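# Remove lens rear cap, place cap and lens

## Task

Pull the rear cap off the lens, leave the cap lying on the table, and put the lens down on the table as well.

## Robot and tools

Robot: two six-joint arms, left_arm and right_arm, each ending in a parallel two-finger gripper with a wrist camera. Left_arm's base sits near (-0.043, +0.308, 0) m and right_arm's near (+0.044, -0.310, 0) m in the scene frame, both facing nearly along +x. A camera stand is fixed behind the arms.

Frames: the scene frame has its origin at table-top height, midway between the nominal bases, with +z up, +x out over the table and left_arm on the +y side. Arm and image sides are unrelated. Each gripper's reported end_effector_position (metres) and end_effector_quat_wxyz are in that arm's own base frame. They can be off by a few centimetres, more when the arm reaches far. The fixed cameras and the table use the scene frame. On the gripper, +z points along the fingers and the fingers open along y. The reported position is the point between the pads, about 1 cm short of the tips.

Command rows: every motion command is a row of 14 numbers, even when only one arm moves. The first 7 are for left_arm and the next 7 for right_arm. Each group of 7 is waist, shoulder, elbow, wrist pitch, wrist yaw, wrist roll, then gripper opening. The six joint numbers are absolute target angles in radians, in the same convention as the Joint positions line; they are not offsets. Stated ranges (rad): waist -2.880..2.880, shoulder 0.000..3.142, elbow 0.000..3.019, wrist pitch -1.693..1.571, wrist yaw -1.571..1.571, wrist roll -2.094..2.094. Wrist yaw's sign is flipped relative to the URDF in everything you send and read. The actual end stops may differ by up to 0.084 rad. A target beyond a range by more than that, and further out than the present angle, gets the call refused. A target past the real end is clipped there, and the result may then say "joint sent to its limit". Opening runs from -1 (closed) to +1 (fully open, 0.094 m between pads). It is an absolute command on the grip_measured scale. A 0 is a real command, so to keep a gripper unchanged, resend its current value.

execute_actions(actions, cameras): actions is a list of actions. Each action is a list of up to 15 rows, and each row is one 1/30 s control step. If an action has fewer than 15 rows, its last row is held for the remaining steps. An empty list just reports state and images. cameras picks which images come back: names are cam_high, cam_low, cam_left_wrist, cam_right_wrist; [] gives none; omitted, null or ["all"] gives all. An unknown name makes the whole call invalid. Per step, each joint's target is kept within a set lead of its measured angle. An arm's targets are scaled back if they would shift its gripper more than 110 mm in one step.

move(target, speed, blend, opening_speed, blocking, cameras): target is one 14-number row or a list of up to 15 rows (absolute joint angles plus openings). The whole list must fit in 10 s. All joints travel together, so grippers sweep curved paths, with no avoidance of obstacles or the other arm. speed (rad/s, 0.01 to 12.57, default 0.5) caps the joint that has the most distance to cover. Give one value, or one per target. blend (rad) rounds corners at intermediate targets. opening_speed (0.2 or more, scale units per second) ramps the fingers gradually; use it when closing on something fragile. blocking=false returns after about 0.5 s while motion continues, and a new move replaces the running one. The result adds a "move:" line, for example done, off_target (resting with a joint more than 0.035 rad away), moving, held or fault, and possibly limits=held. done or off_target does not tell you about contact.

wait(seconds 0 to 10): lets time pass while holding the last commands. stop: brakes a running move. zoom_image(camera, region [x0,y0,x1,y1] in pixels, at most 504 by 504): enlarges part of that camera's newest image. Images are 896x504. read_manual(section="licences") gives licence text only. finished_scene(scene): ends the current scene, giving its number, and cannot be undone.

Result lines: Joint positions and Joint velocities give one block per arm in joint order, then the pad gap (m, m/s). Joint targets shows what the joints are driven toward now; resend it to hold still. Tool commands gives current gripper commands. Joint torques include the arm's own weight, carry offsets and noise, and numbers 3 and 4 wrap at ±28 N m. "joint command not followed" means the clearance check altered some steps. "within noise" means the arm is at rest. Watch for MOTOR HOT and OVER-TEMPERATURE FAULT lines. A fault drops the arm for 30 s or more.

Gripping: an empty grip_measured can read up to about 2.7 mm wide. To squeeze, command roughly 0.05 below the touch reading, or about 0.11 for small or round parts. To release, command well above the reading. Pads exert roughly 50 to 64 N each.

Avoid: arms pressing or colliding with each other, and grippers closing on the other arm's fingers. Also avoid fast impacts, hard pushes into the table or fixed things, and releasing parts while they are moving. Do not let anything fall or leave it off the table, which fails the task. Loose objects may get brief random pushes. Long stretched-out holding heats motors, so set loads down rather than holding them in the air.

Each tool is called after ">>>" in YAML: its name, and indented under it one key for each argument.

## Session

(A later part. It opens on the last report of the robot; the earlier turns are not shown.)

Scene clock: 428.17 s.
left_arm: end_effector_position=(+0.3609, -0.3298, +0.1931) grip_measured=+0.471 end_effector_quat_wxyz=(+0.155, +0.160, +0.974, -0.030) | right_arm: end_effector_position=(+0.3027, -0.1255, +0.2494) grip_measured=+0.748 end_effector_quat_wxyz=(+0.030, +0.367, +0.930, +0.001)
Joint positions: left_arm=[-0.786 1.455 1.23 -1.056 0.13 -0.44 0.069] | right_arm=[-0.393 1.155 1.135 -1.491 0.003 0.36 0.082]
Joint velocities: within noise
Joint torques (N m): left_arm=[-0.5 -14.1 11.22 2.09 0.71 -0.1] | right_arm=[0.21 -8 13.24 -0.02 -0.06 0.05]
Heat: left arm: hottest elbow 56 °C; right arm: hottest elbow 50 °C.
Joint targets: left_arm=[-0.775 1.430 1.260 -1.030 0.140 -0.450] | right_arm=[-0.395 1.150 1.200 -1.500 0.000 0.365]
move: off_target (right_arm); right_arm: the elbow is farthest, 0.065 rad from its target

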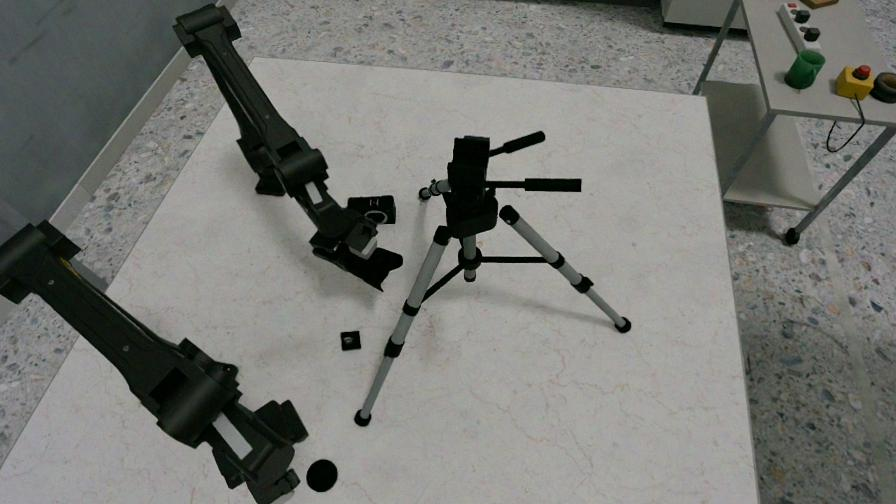

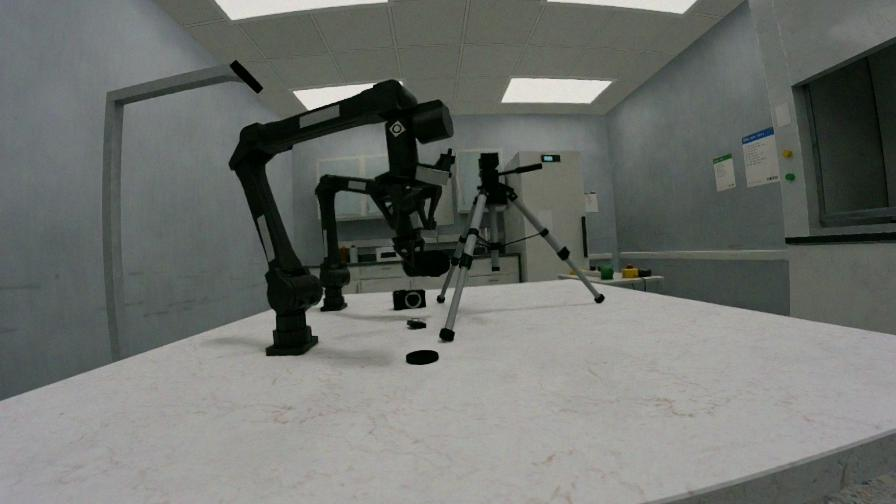

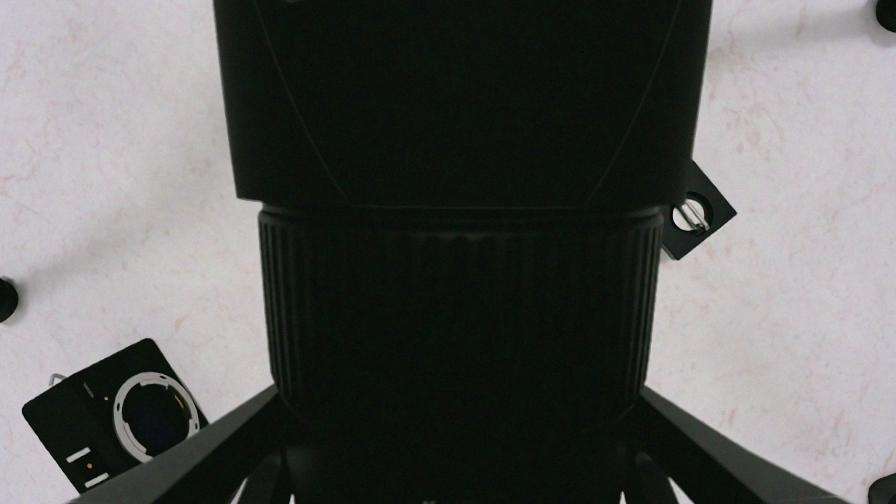

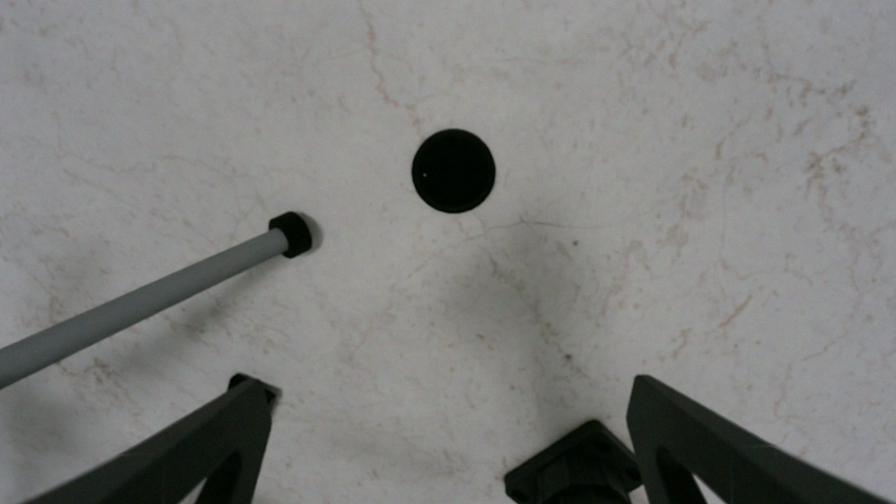

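>>> move:
  target:
    - [-0.743,1.573,1.188,-0.825,0.152,-0.461,0.2,-0.395,1.15,1.2,-1.5,0,0.365,0.75]
  speed: 0.12

>>> move:
  target:
    - [-0.732,1.621,1.164,-0.757,0.156,-0.465,0.2,-0.395,1.15,1.2,-1.5,0,0.365,0.75]
  speed: 0.06

>>> zoom_image:
  camera: "cam_low"
  region: [360, 200, 500, 340]

Scene clock: 445.53 s.
left_arm: end_effector_position=(+0.3917, -0.3347, +0.1086) grip_measured=+0.471 end_effector_quat_wxyz=(+0.155, +0.139, +0.978, -0.022) | right_arm: end_effector_position=(+0.3027, -0.1255, +0.2494) grip_measured=+0.748 end_effector_quat_wxyz=(+0.030, +0.367, +0.930, +0.001)
Joint positions: left_arm=[-0.754 1.599 1.16 -0.851 0.142 -0.452 0.069] | right_arm=[-0.393 1.155 1.135 -1.491 0.003 0.36 0.082]
Joint velocities: within noise
Joint torques (N m): left_arm=[-0.21 -15.5 10.35 2.11 0.74 -0.09] | right_arm=[-0.44 -7.82 13.07 0.05 -0.08 0.11]
Heat: left arm: hottest elbow 54 °C; right arm: hottest elbow 52 °C.
Joint targets: left_arm=[-0.743 1.573 1.188 -0.825 0.152 -0.461] | right_arm=[-0.395 1.150 1.200 -1.500 0.000 0.365]
move: off_target (right_arm); right_arm: the elbow is farthest, 0.065 rad from its target

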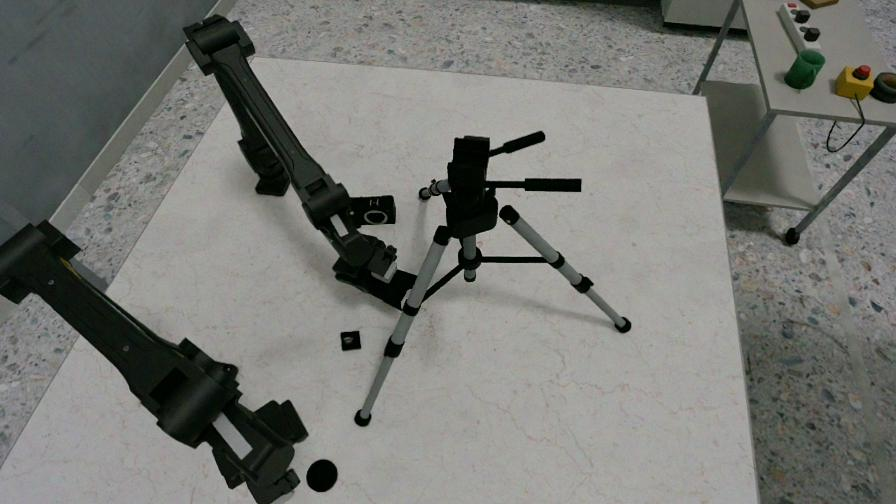

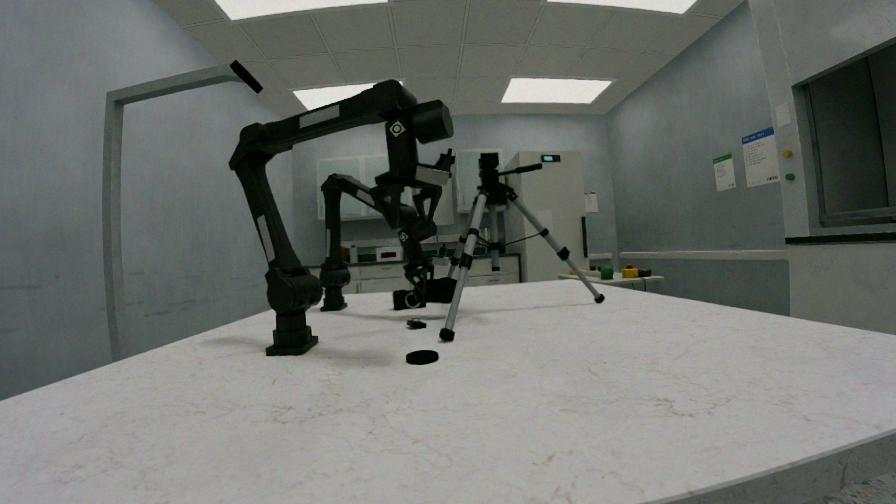

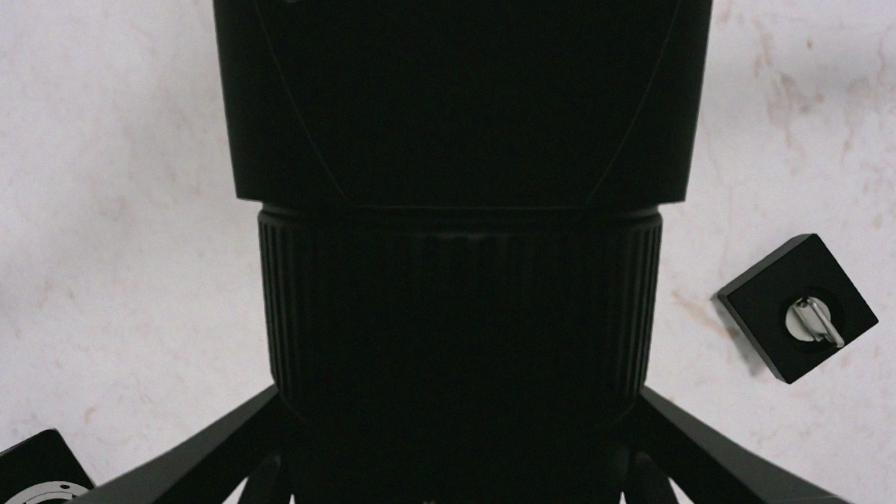

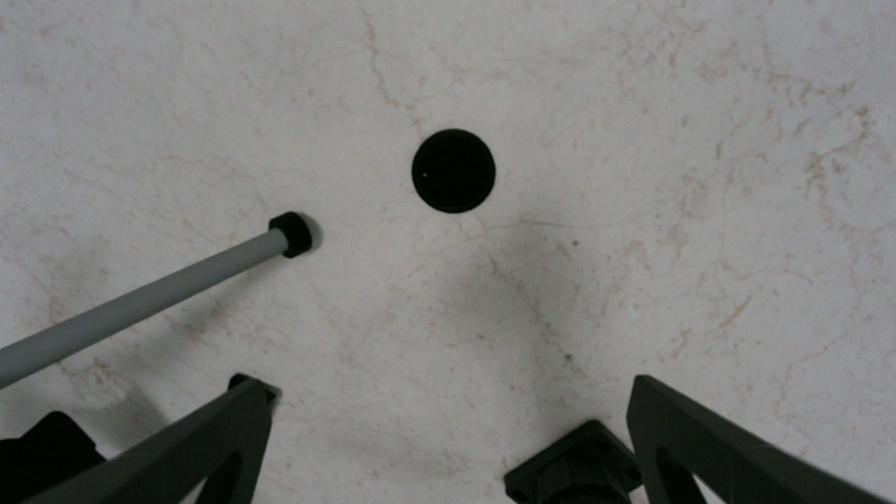

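Scene clock: 447.10 s.
left_arm: end_effector_position=(+0.3995, -0.3335, +0.0813) grip_measured=+0.471 end_effector_quat_wxyz=(+0.156, +0.132, +0.979, -0.019) | right_arm: end_effector_position=(+0.3027, -0.1255, +0.2494) grip_measured=+0.748 end_effector_quat_wxyz=(+0.030, +0.367, +0.930, +0.001)
Joint positions: left_arm=[-0.743 1.645 1.138 -0.783 0.146 -0.456 0.069] | right_arm=[-0.393 1.155 1.135 -1.491 0.003 0.36 0.082]
Joint velocities: within noise
Joint torques (N m): left_arm=[-0.26 -15.91 10.03 2.06 0.76 -0.09] | right_arm=[-0.56 -8.23 12.88 0.2 -0.09 0.11]
Heat: left arm: hottest elbow 55 °C; right arm: hottest elbow 52 °C.
Joint targets: left_arm=[-0.732 1.621 1.164 -0.757 0.156 -0.465] | right_arm=[-0.395 1.150 1.200 -1.500 0.000 0.365]
move: off_target (right_arm); right_arm: the elbow is farthest, 0.065 rad from its target

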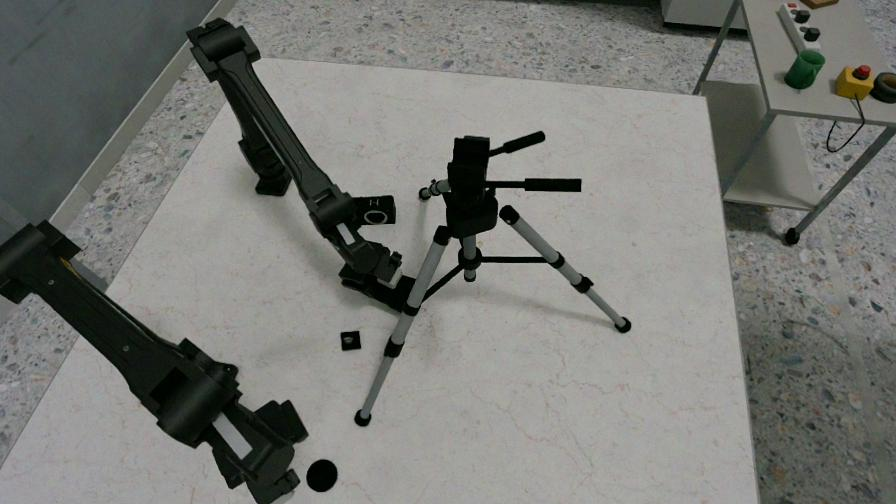

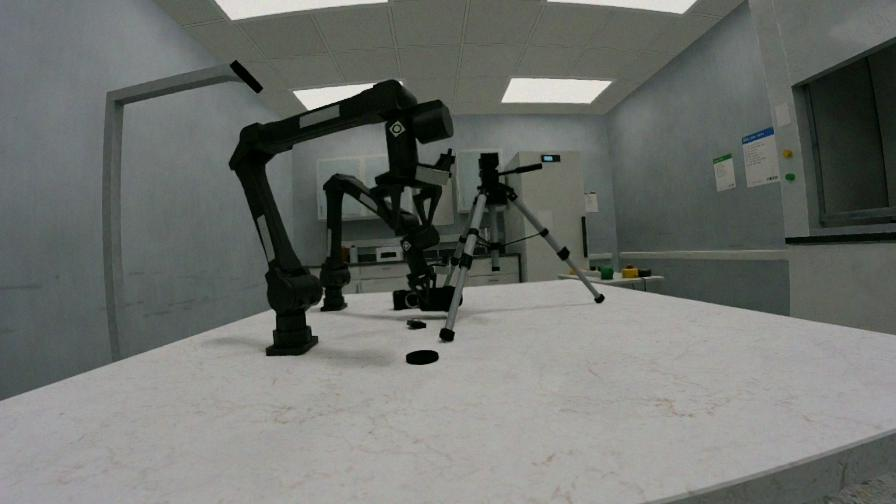

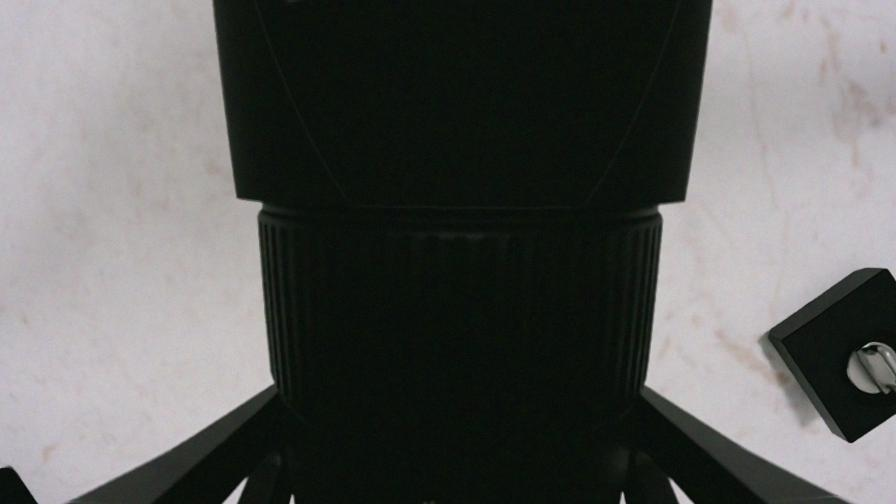

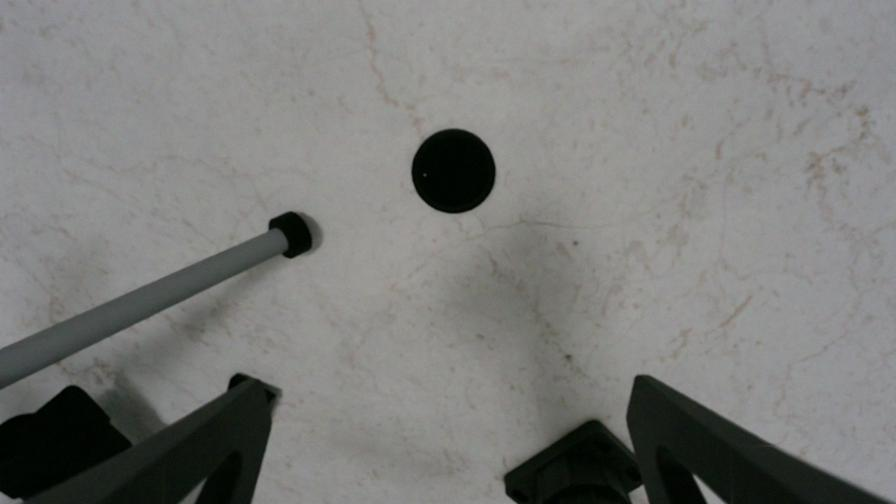

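Scaled by 3.600.

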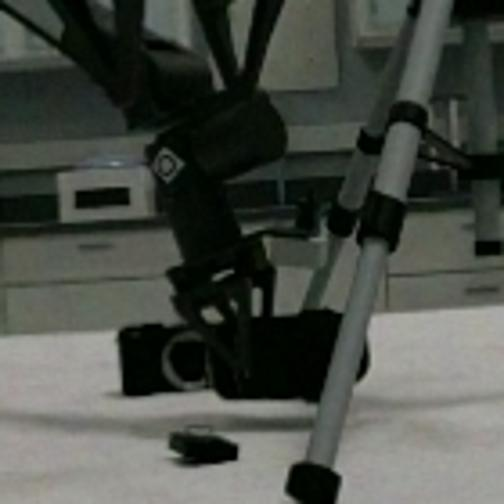

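>>> move:
  target: [-0.726,1.648,1.152,-0.718,0.158,-0.467,0.2,-0.395,1.15,1.2,-1.5,0,0.365,0.75]
  speed: 0.04
  cameras: ["cam_high","cam_low"]

>>> zoom_image:
  camera: "cam_low"
  region: [360, 200, 500, 340]

Scene clock: 466.97 s.
left_arm: end_effector_position=(+0.4041, -0.3333, +0.0672) grip_measured=+0.471 end_effector_quat_wxyz=(+0.158, +0.127, +0.979, -0.019) | right_arm: end_effector_position=(+0.3027, -0.1255, +0.2494) grip_measured=+0.748 end_effector_quat_wxyz=(+0.030, +0.367, +0.930, +0.001)
Joint positions: left_arm=[-0.738 1.67 1.128 -0.744 0.148 -0.458 0.069] | right_arm=[-0.393 1.155 1.135 -1.491 0.003 0.36 0.082]
Joint velocities: within noise
Joint torques (N m): left_arm=[-0.26 -15.74 9.63 2.09 0.76 -0.1] | right_arm=[-0.15 -8.64 12.81 0.08 -0.09 0.15]
Heat: left arm: hottest elbow 56 °C; right arm: hottest elbow 53 °C.
Joint targets: left_arm=[-0.726 1.648 1.152 -0.718 0.158 -0.467] | right_arm=[-0.395 1.150 1.200 -1.500 0.000 0.365]
move: off_target (right_arm); right_arm: the elbow is farthest, 0.065 rad from its target
Images, in order (width x height): cam_high 896x504, cam_low 896x504.

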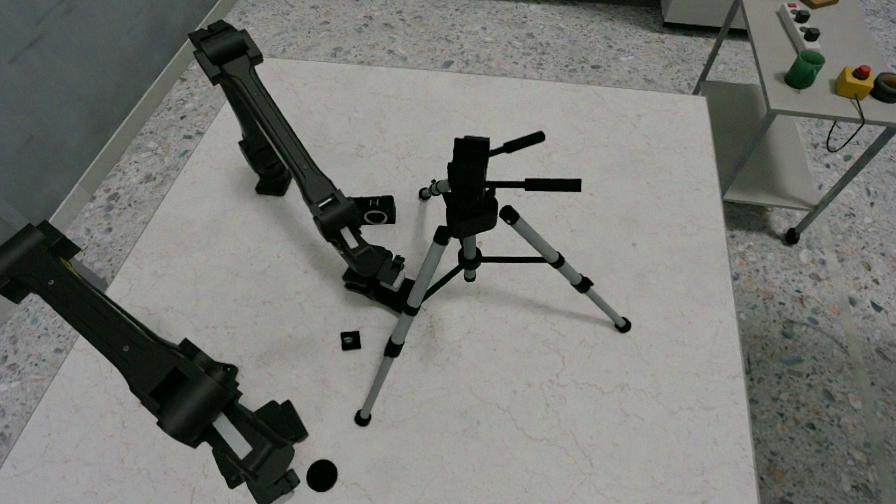

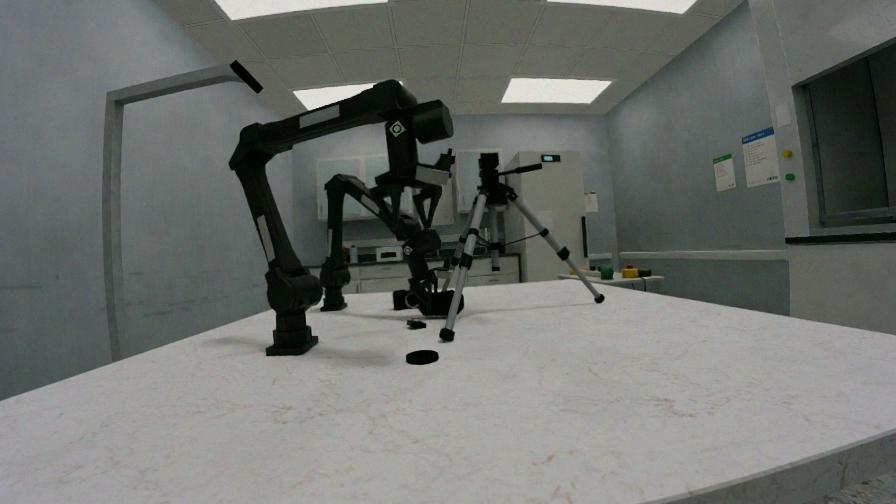

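Scaled by 3.600.

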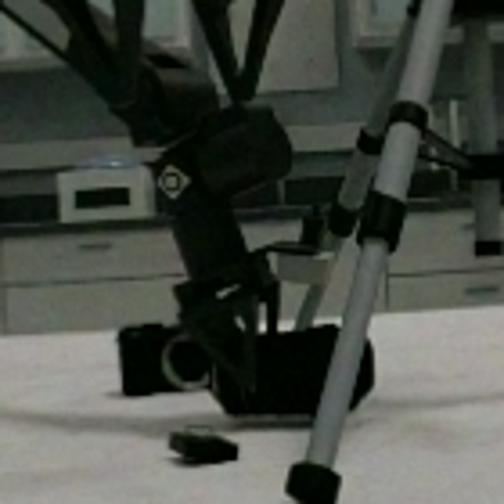

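>>> move:
  target: [-0.726,1.656,1.148,-0.694,0.158,-0.467,0.2,-0.395,1.15,1.2,-1.5,0,0.365,0.75]
  speed: 0.03
  cameras: ["cam_low"]

>>> move:
  target: [-0.726,1.662,1.145,-0.685,0.158,-0.467,0.2,-0.395,1.15,1.2,-1.5,0,0.365,0.75]
  speed: 0.03
  cameras: ["cam_low"]

>>> zoom_image:
  camera: "cam_low"
  region: [360, 200, 500, 340]

Scene clock: 479.23 s.
left_arm: end_effector_position=(+0.4065, -0.3355, +0.0634) grip_measured=+0.471 end_effector_quat_wxyz=(+0.163, +0.127, +0.978, -0.022) | right_arm: end_effector_position=(+0.3027, -0.1255, +0.2494) grip_measured=+0.748 end_effector_quat_wxyz=(+0.030, +0.367, +0.930, +0.001)
Joint positions: left_arm=[-0.738 1.678 1.124 -0.72 0.148 -0.458 0.069] | right_arm=[-0.393 1.155 1.135 -1.491 0.003 0.36 0.082]
Joint velocities: within noise
Joint torques (N m): left_arm=[-0.32 -15.74 9.65 2.06 0.74 -0.08] | right_arm=[0.67 -8.53 12.96 0.16 -0.03 0.05]
Heat: left arm: hottest elbow 56 °C; right arm: hottest elbow 54 °C.
Joint targets: left_arm=[-0.726 1.656 1.148 -0.694 0.158 -0.467] | right_arm=[-0.395 1.150 1.200 -1.500 0.000 0.365]
move: off_target (right_arm); right_arm: the elbow is farthest, 0.065 rad from its target
Images, in order (width x height): cam_low 896x504.

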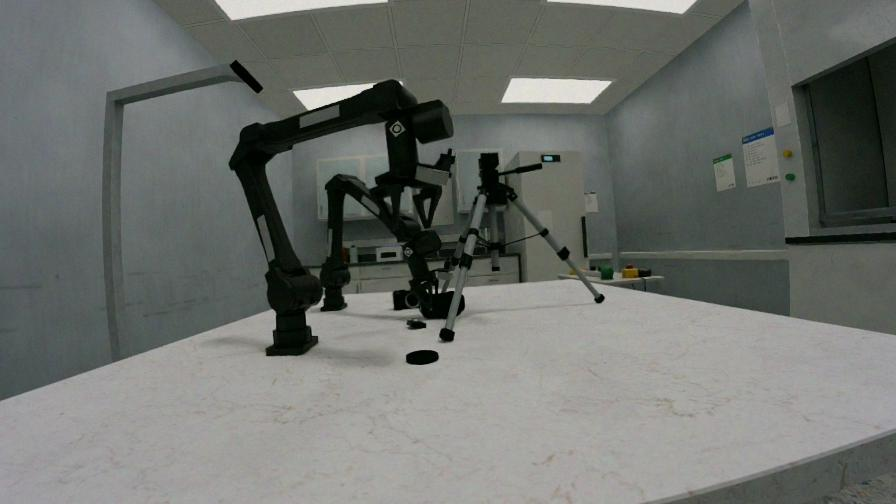

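Scene clock: 480.00 s.
left_arm: end_effector_position=(+0.4081, -0.3368, +0.0625) grip_measured=+0.471 end_effector_quat_wxyz=(+0.165, +0.126, +0.978, -0.024) | right_arm: end_effector_position=(+0.3027, -0.1255, +0.2494) grip_measured=+0.748 end_effector_quat_wxyz=(+0.030, +0.367, +0.930, +0.001)
Joint positions: left_arm=[-0.738 1.681 1.124 -0.711 0.148 -0.458 0.069] | right_arm=[-0.393 1.155 1.135 -1.491 0.003 0.36 0.082]
Joint velocities: within noise
Joint torques (N m): left_arm=[-0.26 -15.68 9.43 2.04 0.74 -0.11] | right_arm=[-0.09 -8 12.94 0.21 -0.06 0.05]
Heat: left arm: hottest elbow 56 °C; right arm: hottest elbow 54 °C.
Joint targets: left_arm=[-0.726 1.662 1.145 -0.685 0.158 -0.467] | right_arm=[-0.395 1.150 1.200 -1.500 0.000 0.365]
move: off_target (right_arm); right_arm: the elbow is farthest, 0.065 rad from its target
Images, in order (width x height): cam_low 896x504.

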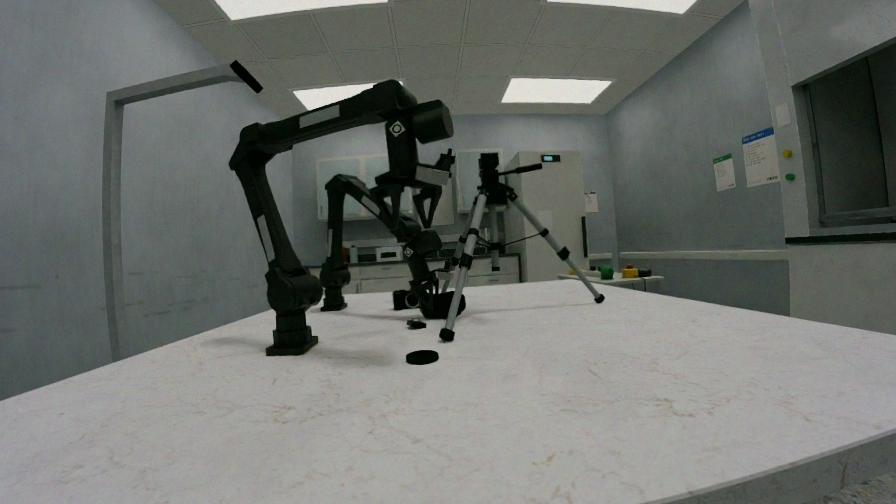

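Scaled by 3.600.

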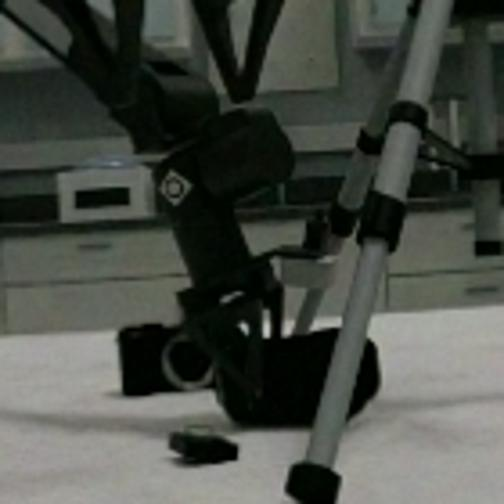

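>>> move:
  target: [-0.726,1.670,1.143,-0.68,0.158,-0.467,0.2,-0.395,1.15,1.2,-1.5,0,0.365,0.75]
  speed: 0.03
  cameras: ["cam_low"]

>>> move:
  target: [-0.726,1.678,1.141,-0.676,0.158,-0.467,0.2,-0.395,1.15,1.2,-1.5,0,0.365,0.75]
  speed: 0.03
  cameras: ["cam_low"]

>>> zoom_image:
  camera: "cam_low"
  region: [360, 200, 500, 340]

Scene clock: 489.77 s.
left_arm: end_effector_position=(+0.4091, -0.3374, +0.0614) grip_measured=+0.471 end_effector_quat_wxyz=(+0.167, +0.126, +0.978, -0.024) | right_arm: end_effector_position=(+0.3027, -0.1255, +0.2494) grip_measured=+0.748 end_effector_quat_wxyz=(+0.030, +0.367, +0.930, +0.001)
Joint positions: left_arm=[-0.738 1.684 1.124 -0.705 0.149 -0.458 0.069] | right_arm=[-0.393 1.155 1.135 -1.491 0.003 0.36 0.082]
Joint velocities: within noise
Joint torques (N m): left_arm=[-0.32 -15.33 9.28 2.06 0.7 -0.08] | right_arm=[0.15 -8 13.31 0.09 -0.1 0.13]
Heat: left arm: hottest elbow 55 °C; right arm: hottest elbow 54 °C.
Joint targets: left_arm=[-0.726 1.670 1.143 -0.680 0.158 -0.467] | right_arm=[-0.395 1.150 1.200 -1.500 0.000 0.365]
move: off_target (right_arm); right_arm: the elbow is farthest, 0.065 rad from its target
Images, in order (width x height): cam_low 896x504.

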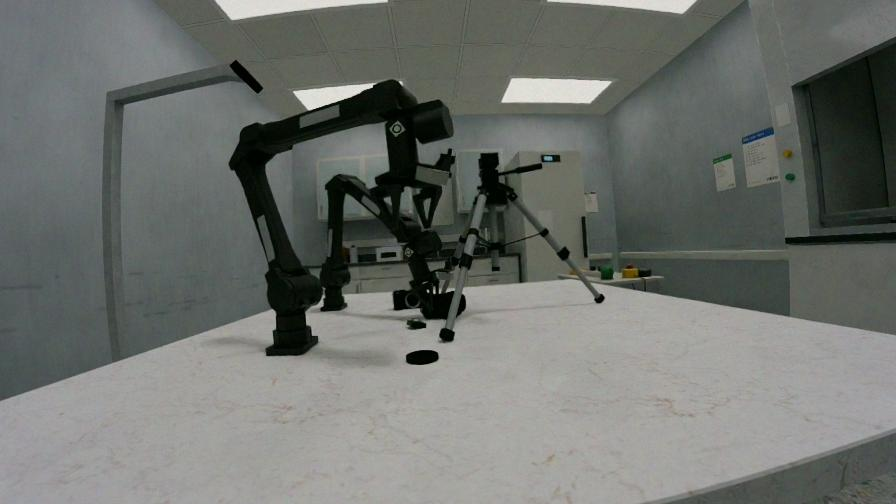

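Scene clock: 490.47 s.
left_arm: end_effector_position=(+0.4100, -0.3381, +0.0607) grip_measured=+0.471 end_effector_quat_wxyz=(+0.168, +0.126, +0.977, -0.025) | right_arm: end_effector_position=(+0.3027, -0.1255, +0.2494) grip_measured=+0.748 end_effector_quat_wxyz=(+0.030, +0.367, +0.930, +0.001)
Joint positions: left_arm=[-0.738 1.686 1.124 -0.7 0.15 -0.458 0.069] | right_arm=[-0.393 1.155 1.135 -1.491 0.003 0.36 0.082]
Joint velocities: within noise
Joint torques (N m): left_arm=[-0.32 -14.97 9.11 2.1 0.67 -0.1] | right_arm=[-0.03 -7.88 13.03 -0.09 -0.08 0.09]
Heat: left arm: hottest elbow 54 °C; right arm: hottest elbow 54 °C.
Joint targets: left_arm=[-0.726 1.678 1.141 -0.676 0.158 -0.467] | right_arm=[-0.395 1.150 1.200 -1.500 0.000 0.365]
move: off_target (right_arm); right_arm: the elbow is farthest, 0.065 rad from its target
Images, in order (width x height): cam_low 896x504.

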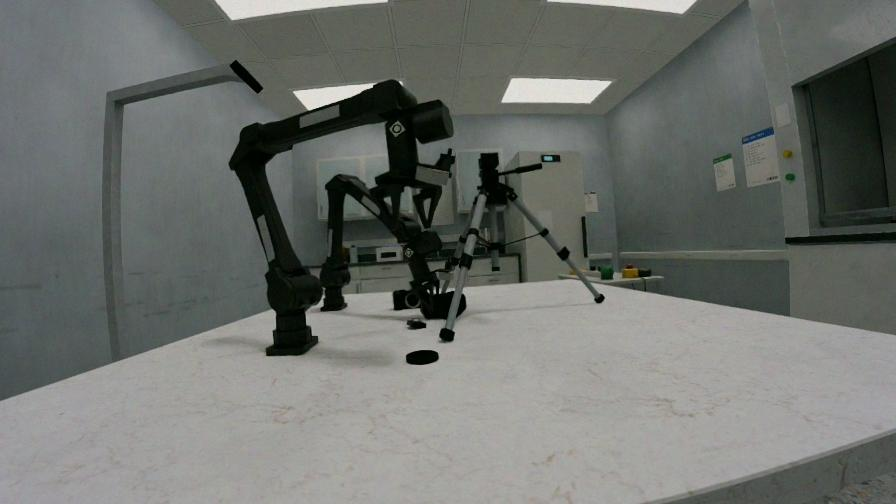

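Scaled by 3.600.

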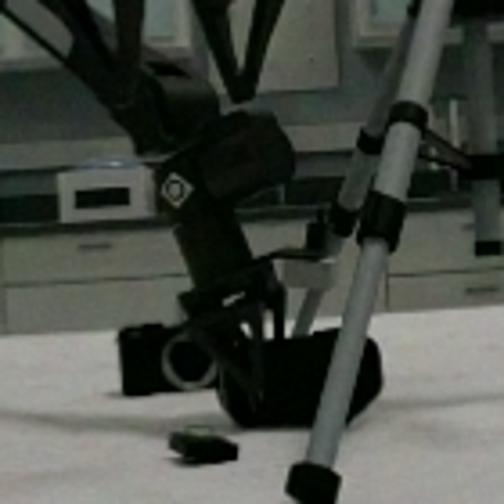

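>>> move:
  target: [-0.726,1.682,1.139,-0.688,0.158,-0.467,0.2,-0.395,1.15,1.2,-1.5,0,0.365,0.75]
  speed: 0.03
  cameras: ["cam_low"]

>>> move:
  target: [-0.726,1.688,1.135,-0.688,0.158,-0.467,0.2,-0.395,1.15,1.2,-1.5,0,0.365,0.75]
  speed: 0.03
  cameras: ["cam_low","cam_left_wrist"]

>>> zoom_image:
  camera: "cam_low"
  region: [360, 200, 500, 340]

Scene clock: 511.73 s.
left_arm: end_effector_position=(+0.4100, -0.3381, +0.0603) grip_measured=+0.471 end_effector_quat_wxyz=(+0.168, +0.126, +0.977, -0.025) | right_arm: end_effector_position=(+0.3027, -0.1255, +0.2494) grip_measured=+0.748 end_effector_quat_wxyz=(+0.030, +0.367, +0.930, +0.001)
Joint positions: left_arm=[-0.738 1.687 1.124 -0.7 0.15 -0.459 0.069] | right_arm=[-0.393 1.155 1.135 -1.491 0.003 0.36 0.082]
Joint velocities: within noise
Joint torques (N m): left_arm=[-0.26 -14.86 8.91 1.44 0.65 -0.08] | right_arm=[-0.38 -7.59 13 0.17 -0.06 0.06]
Heat: left arm: hottest elbow 53 °C; right arm: hottest elbow 55 °C.
Joint targets: left_arm=[-0.726 1.682 1.139 -0.688 0.158 -0.467] | right_arm=[-0.395 1.150 1.200 -1.500 0.000 0.365]
move: off_target (right_arm); right_arm: the elbow is farthest, 0.065 rad from its target
Images, in order (width x height): cam_low 896x504.

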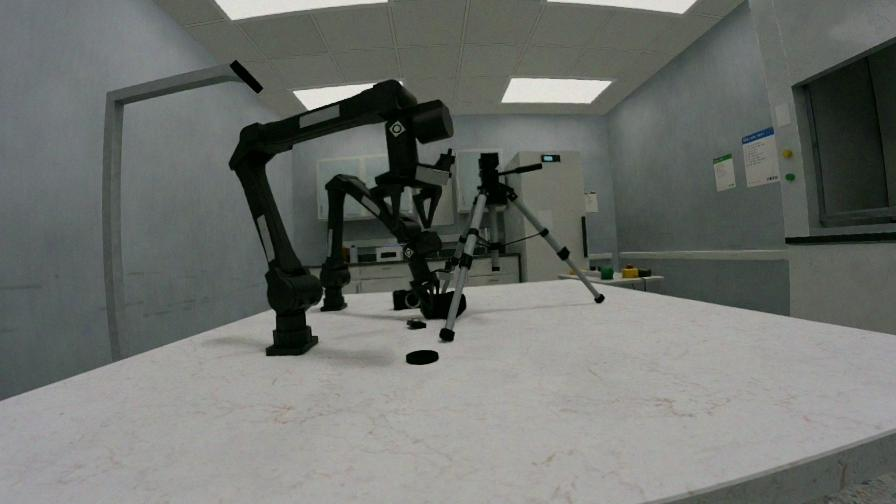

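Scene clock: 512.43 s.
left_arm: end_effector_position=(+0.4100, -0.3380, +0.0599) grip_measured=+0.471 end_effector_quat_wxyz=(+0.168, +0.126, +0.977, -0.025) | right_arm: end_effector_position=(+0.3027, -0.1255, +0.2494) grip_measured=+0.748 end_effector_quat_wxyz=(+0.030, +0.367, +0.930, +0.001)
Joint positions: left_arm=[-0.738 1.688 1.124 -0.7 0.15 -0.459 0.069] | right_arm=[-0.393 1.155 1.135 -1.491 0.003 0.36 0.082]
Joint velocities: within noise
Joint torques (N m): left_arm=[-0.5 -14.51 8.65 1.44 0.64 -0.09] | right_arm=[0.44 -8.29 13.08 -0.13 -0.1 0.06]
Heat: left arm: hottest elbow 53 °C; right arm: hottest elbow 55 °C.
Joint targets: left_arm=[-0.726 1.688 1.135 -0.688 0.158 -0.467] | right_arm=[-0.395 1.150 1.200 -1.500 0.000 0.365]
move: off_target (right_arm); right_arm: the elbow is farthest, 0.065 rad from its target
Images, in order (width x height): cam_low 896x504, cam_left_wrist 896x504.

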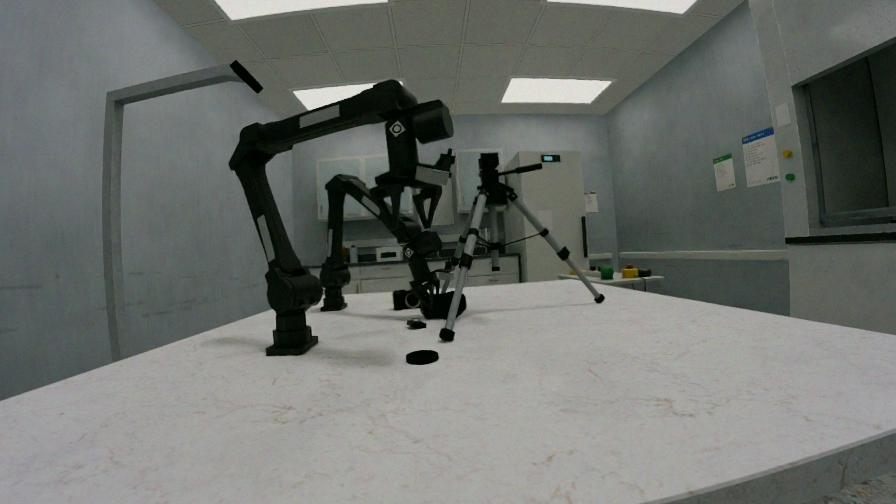

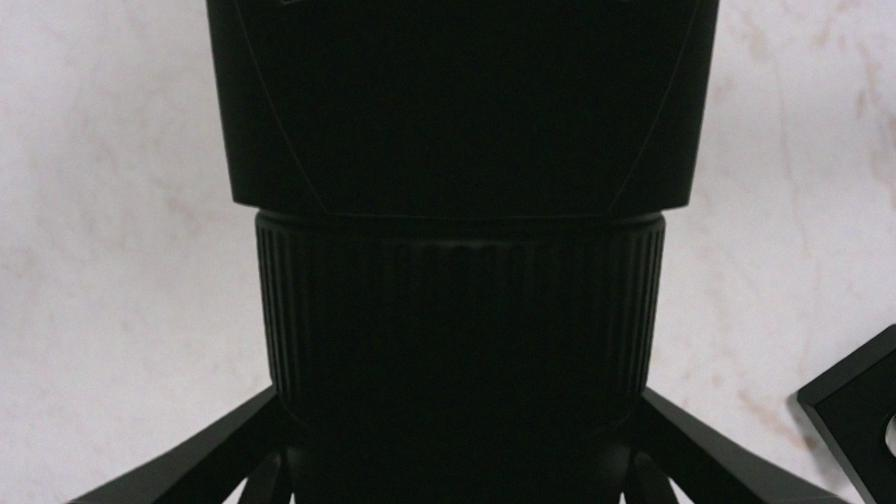

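Scaled by 3.600.

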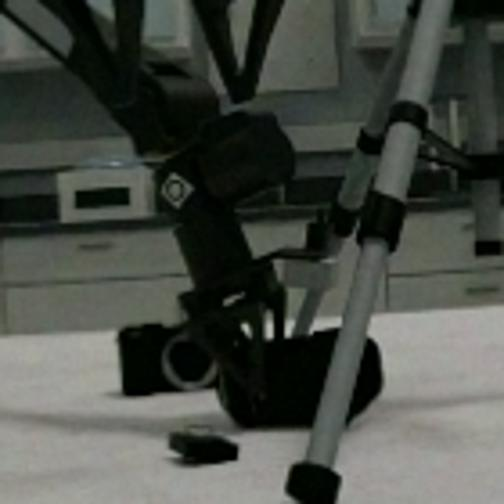

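>>> move:
  target: [-0.726,1.698,1.130,-0.692,0.158,-0.467,0.2,-0.395,1.15,1.2,-1.5,0,0.365,0.75]
  speed: 0.03
  cameras: ["cam_left_wrist"]

>>> move:
  target: [-0.726,1.706,1.122,-0.698,0.158,-0.467,0.2,-0.395,1.15,1.2,-1.5,0,0.365,0.75]
  speed: 0.03
  cameras: ["cam_left_wrist"]

>>> zoom_image:
  camera: "cam_left_wrist"
  region: [210, 100, 714, 504]

Scene clock: 525.20 s.
left_arm: end_effector_position=(+0.4100, -0.3379, +0.0594) grip_measured=+0.471 end_effector_quat_wxyz=(+0.168, +0.126, +0.978, -0.024) | right_arm: end_effector_position=(+0.3027, -0.1255, +0.2494) grip_measured=+0.748 end_effector_quat_wxyz=(+0.030, +0.367, +0.930, +0.001)
Joint positions: left_arm=[-0.738 1.689 1.124 -0.7 0.151 -0.459 0.069] | right_arm=[-0.393 1.155 1.135 -1.491 0.003 0.36 0.082]
Joint velocities: within noise
Joint torques (N m): left_arm=[-0.15 -13.51 8.31 1.28 0.63 -0.1] | right_arm=[0.09 -8.35 13.24 -0.23 -0.09 0.09]
Heat: left arm: hottest elbow 52 °C; right arm: hottest elbow 55 °C.
Joint targets: left_arm=[-0.726 1.698 1.130 -0.692 0.158 -0.467] | right_arm=[-0.395 1.150 1.200 -1.500 0.000 0.365]
move: off_target (right_arm); right_arm: the elbow is farthest, 0.065 rad from its target
Images, in order (width x height): cam_left_wrist 896x504.

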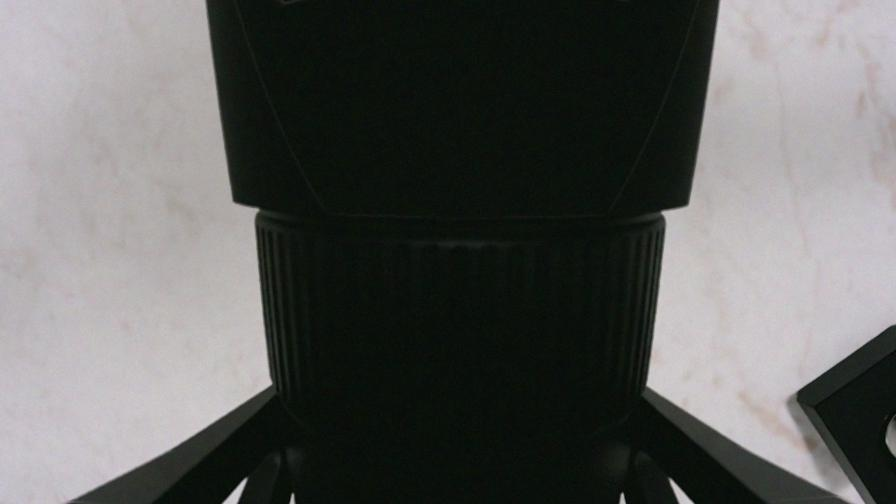

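Scene clock: 525.90 s.
left_arm: end_effector_position=(+0.4097, -0.3377, +0.0589) grip_measured=+0.471 end_effector_quat_wxyz=(+0.167, +0.126, +0.978, -0.024) | right_arm: end_effector_position=(+0.3027, -0.1255, +0.2494) grip_measured=+0.748 end_effector_quat_wxyz=(+0.030, +0.367, +0.930, +0.001)
Joint positions: left_arm=[-0.738 1.689 1.123 -0.7 0.151 -0.459 0.069] | right_arm=[-0.393 1.155 1.135 -1.491 0.003 0.36 0.082]
Joint velocities: within noise
Joint torques (N m): left_arm=[-0.38 -13.04 7.77 1.01 0.61 -0.09] | right_arm=[0.03 -8.7 13.05 0.21 -0.08 0.12]
Heat: left arm: hottest elbow 52 °C; right arm: hottest elbow 55 °C.
Joint targets: left_arm=[-0.726 1.706 1.122 -0.698 0.158 -0.467] | right_arm=[-0.395 1.150 1.200 -1.500 0.000 0.365]
move: off_target (right_arm); right_arm: the elbow is farthest, 0.065 rad from its target
Images, in order (width x height): cam_left_wrist 896x504.

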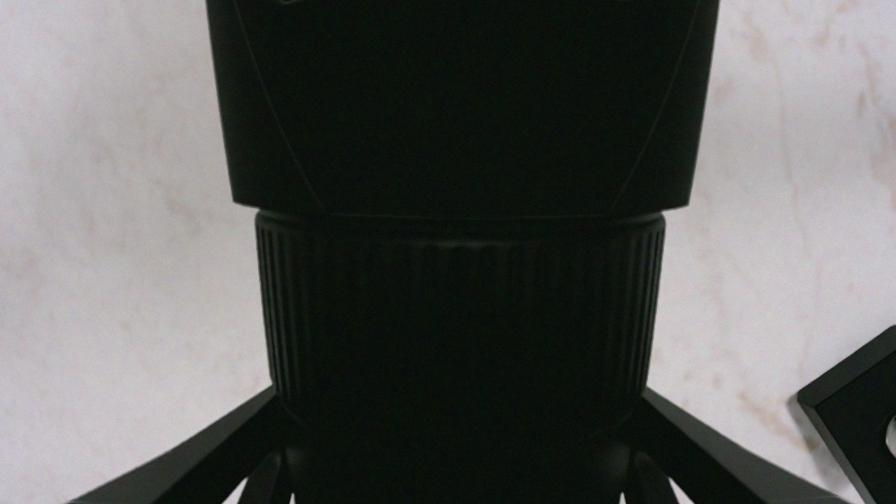

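Scaled by 1.000.

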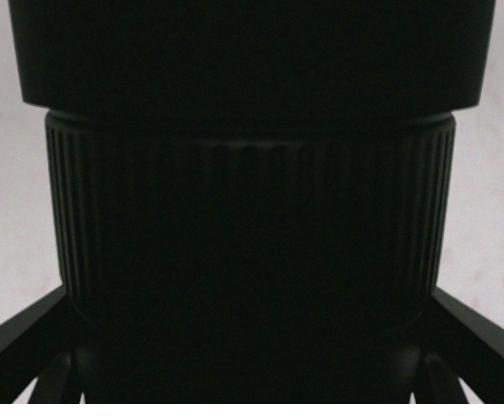

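>>> move:
  target:
    - [-0.726,1.702,1.124,-0.698,0.158,-0.467,0.55,-0.395,1.15,1.2,-1.5,0,0.365,0.75]
    - [-0.726,1.702,1.124,-0.698,0.158,-0.467,1.0,-0.395,1.15,1.2,-1.5,0,0.365,0.75]
  opening_speed: 0.25

>>> zoom_image:
  camera: "cam_low"
  region: [360, 200, 500, 340]

Scene clock: 536.27 s.
left_arm: end_effector_position=(+0.4102, -0.3371, +0.0589) grip_measured=+0.997 end_effector_quat_wxyz=(+0.168, +0.125, +0.978, -0.022) | right_arm: end_effector_position=(+0.3027, -0.1255, +0.2494) grip_measured=+0.748 end_effector_quat_wxyz=(+0.030, +0.367, +0.930, +0.001)
Joint positions: left_arm=[-0.737 1.689 1.123 -0.7 0.154 -0.459 0.094] | right_arm=[-0.393 1.155 1.135 -1.491 0.003 0.36 0.082]
Joint velocities: within noise
Joint torques (N m): left_arm=[-0.62 -13.45 7.84 1.02 0.49 -0.09] | right_arm=[-0.21 -8.53 12.92 0.21 -0.08 0.08]
Heat: left arm: hottest elbow 52 °C; right arm: hottest elbow 56 °C.
Joint targets: left_arm=[-0.726 1.702 1.124 -0.698 0.158 -0.467] | right_arm=[-0.395 1.150 1.200 -1.500 0.000 0.365]
move: off_target (right_arm); right_arm: the elbow is farthest, 0.065 rad from its target

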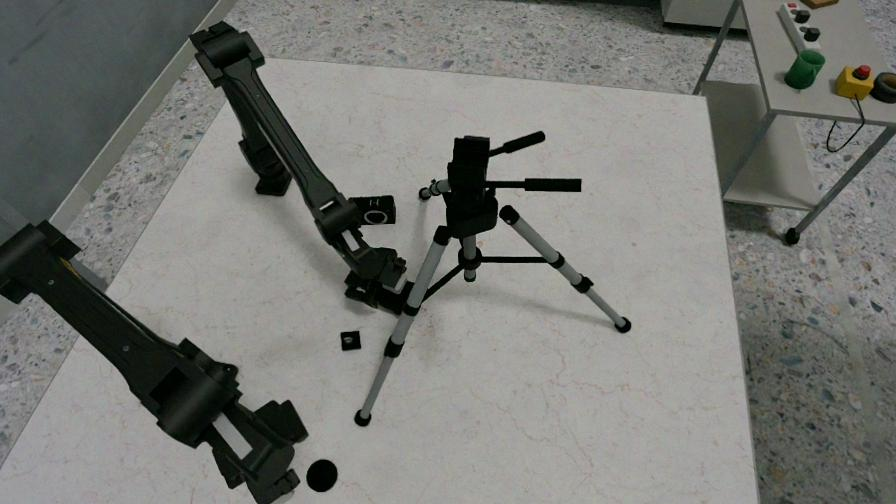

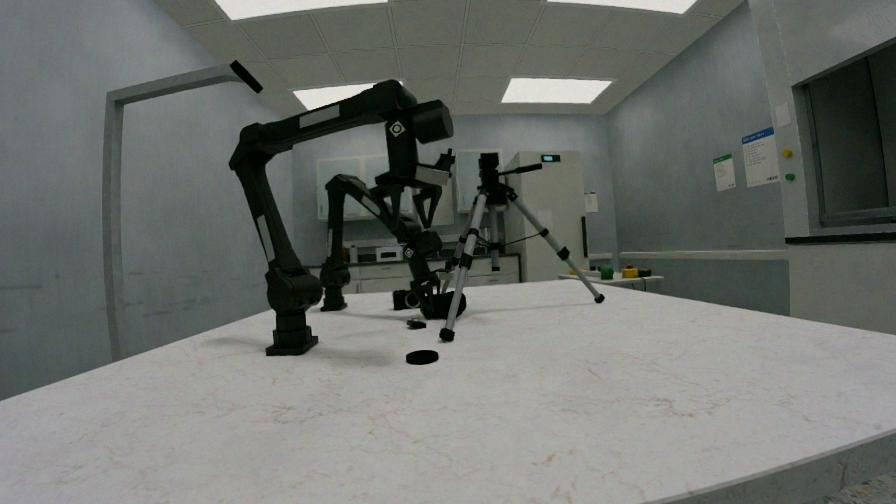

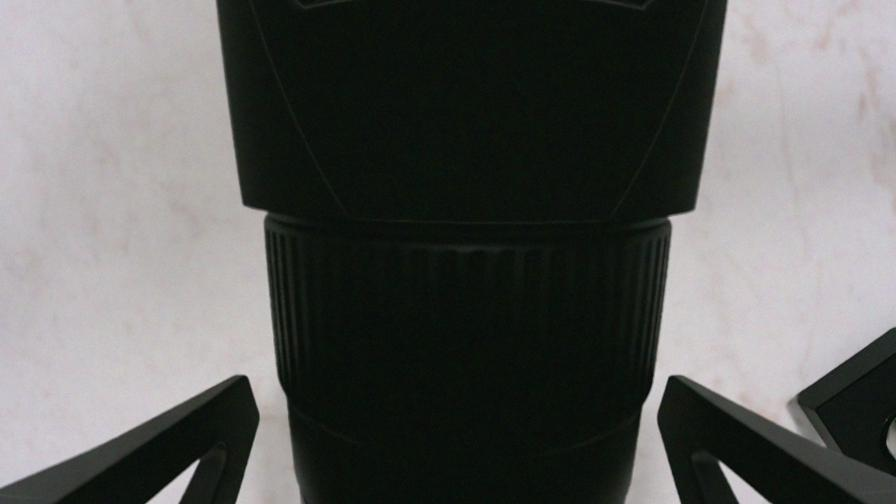

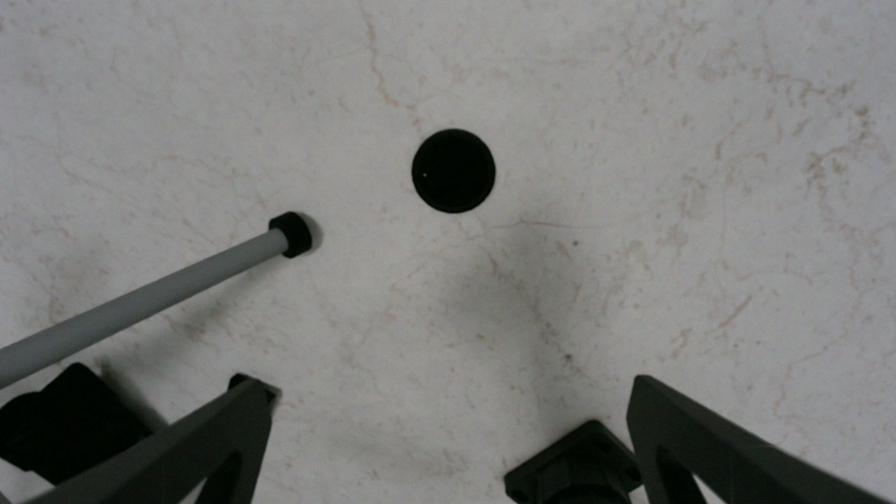

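Scaled by 3.600.

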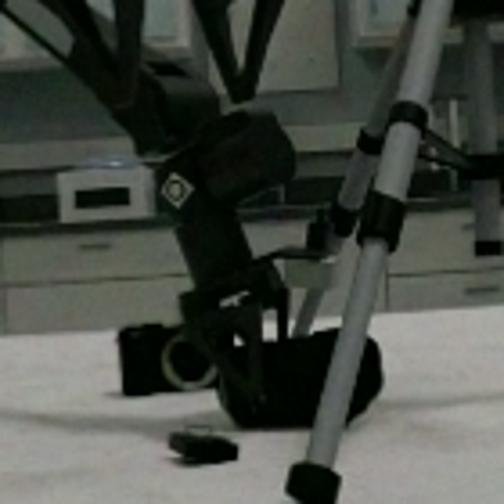

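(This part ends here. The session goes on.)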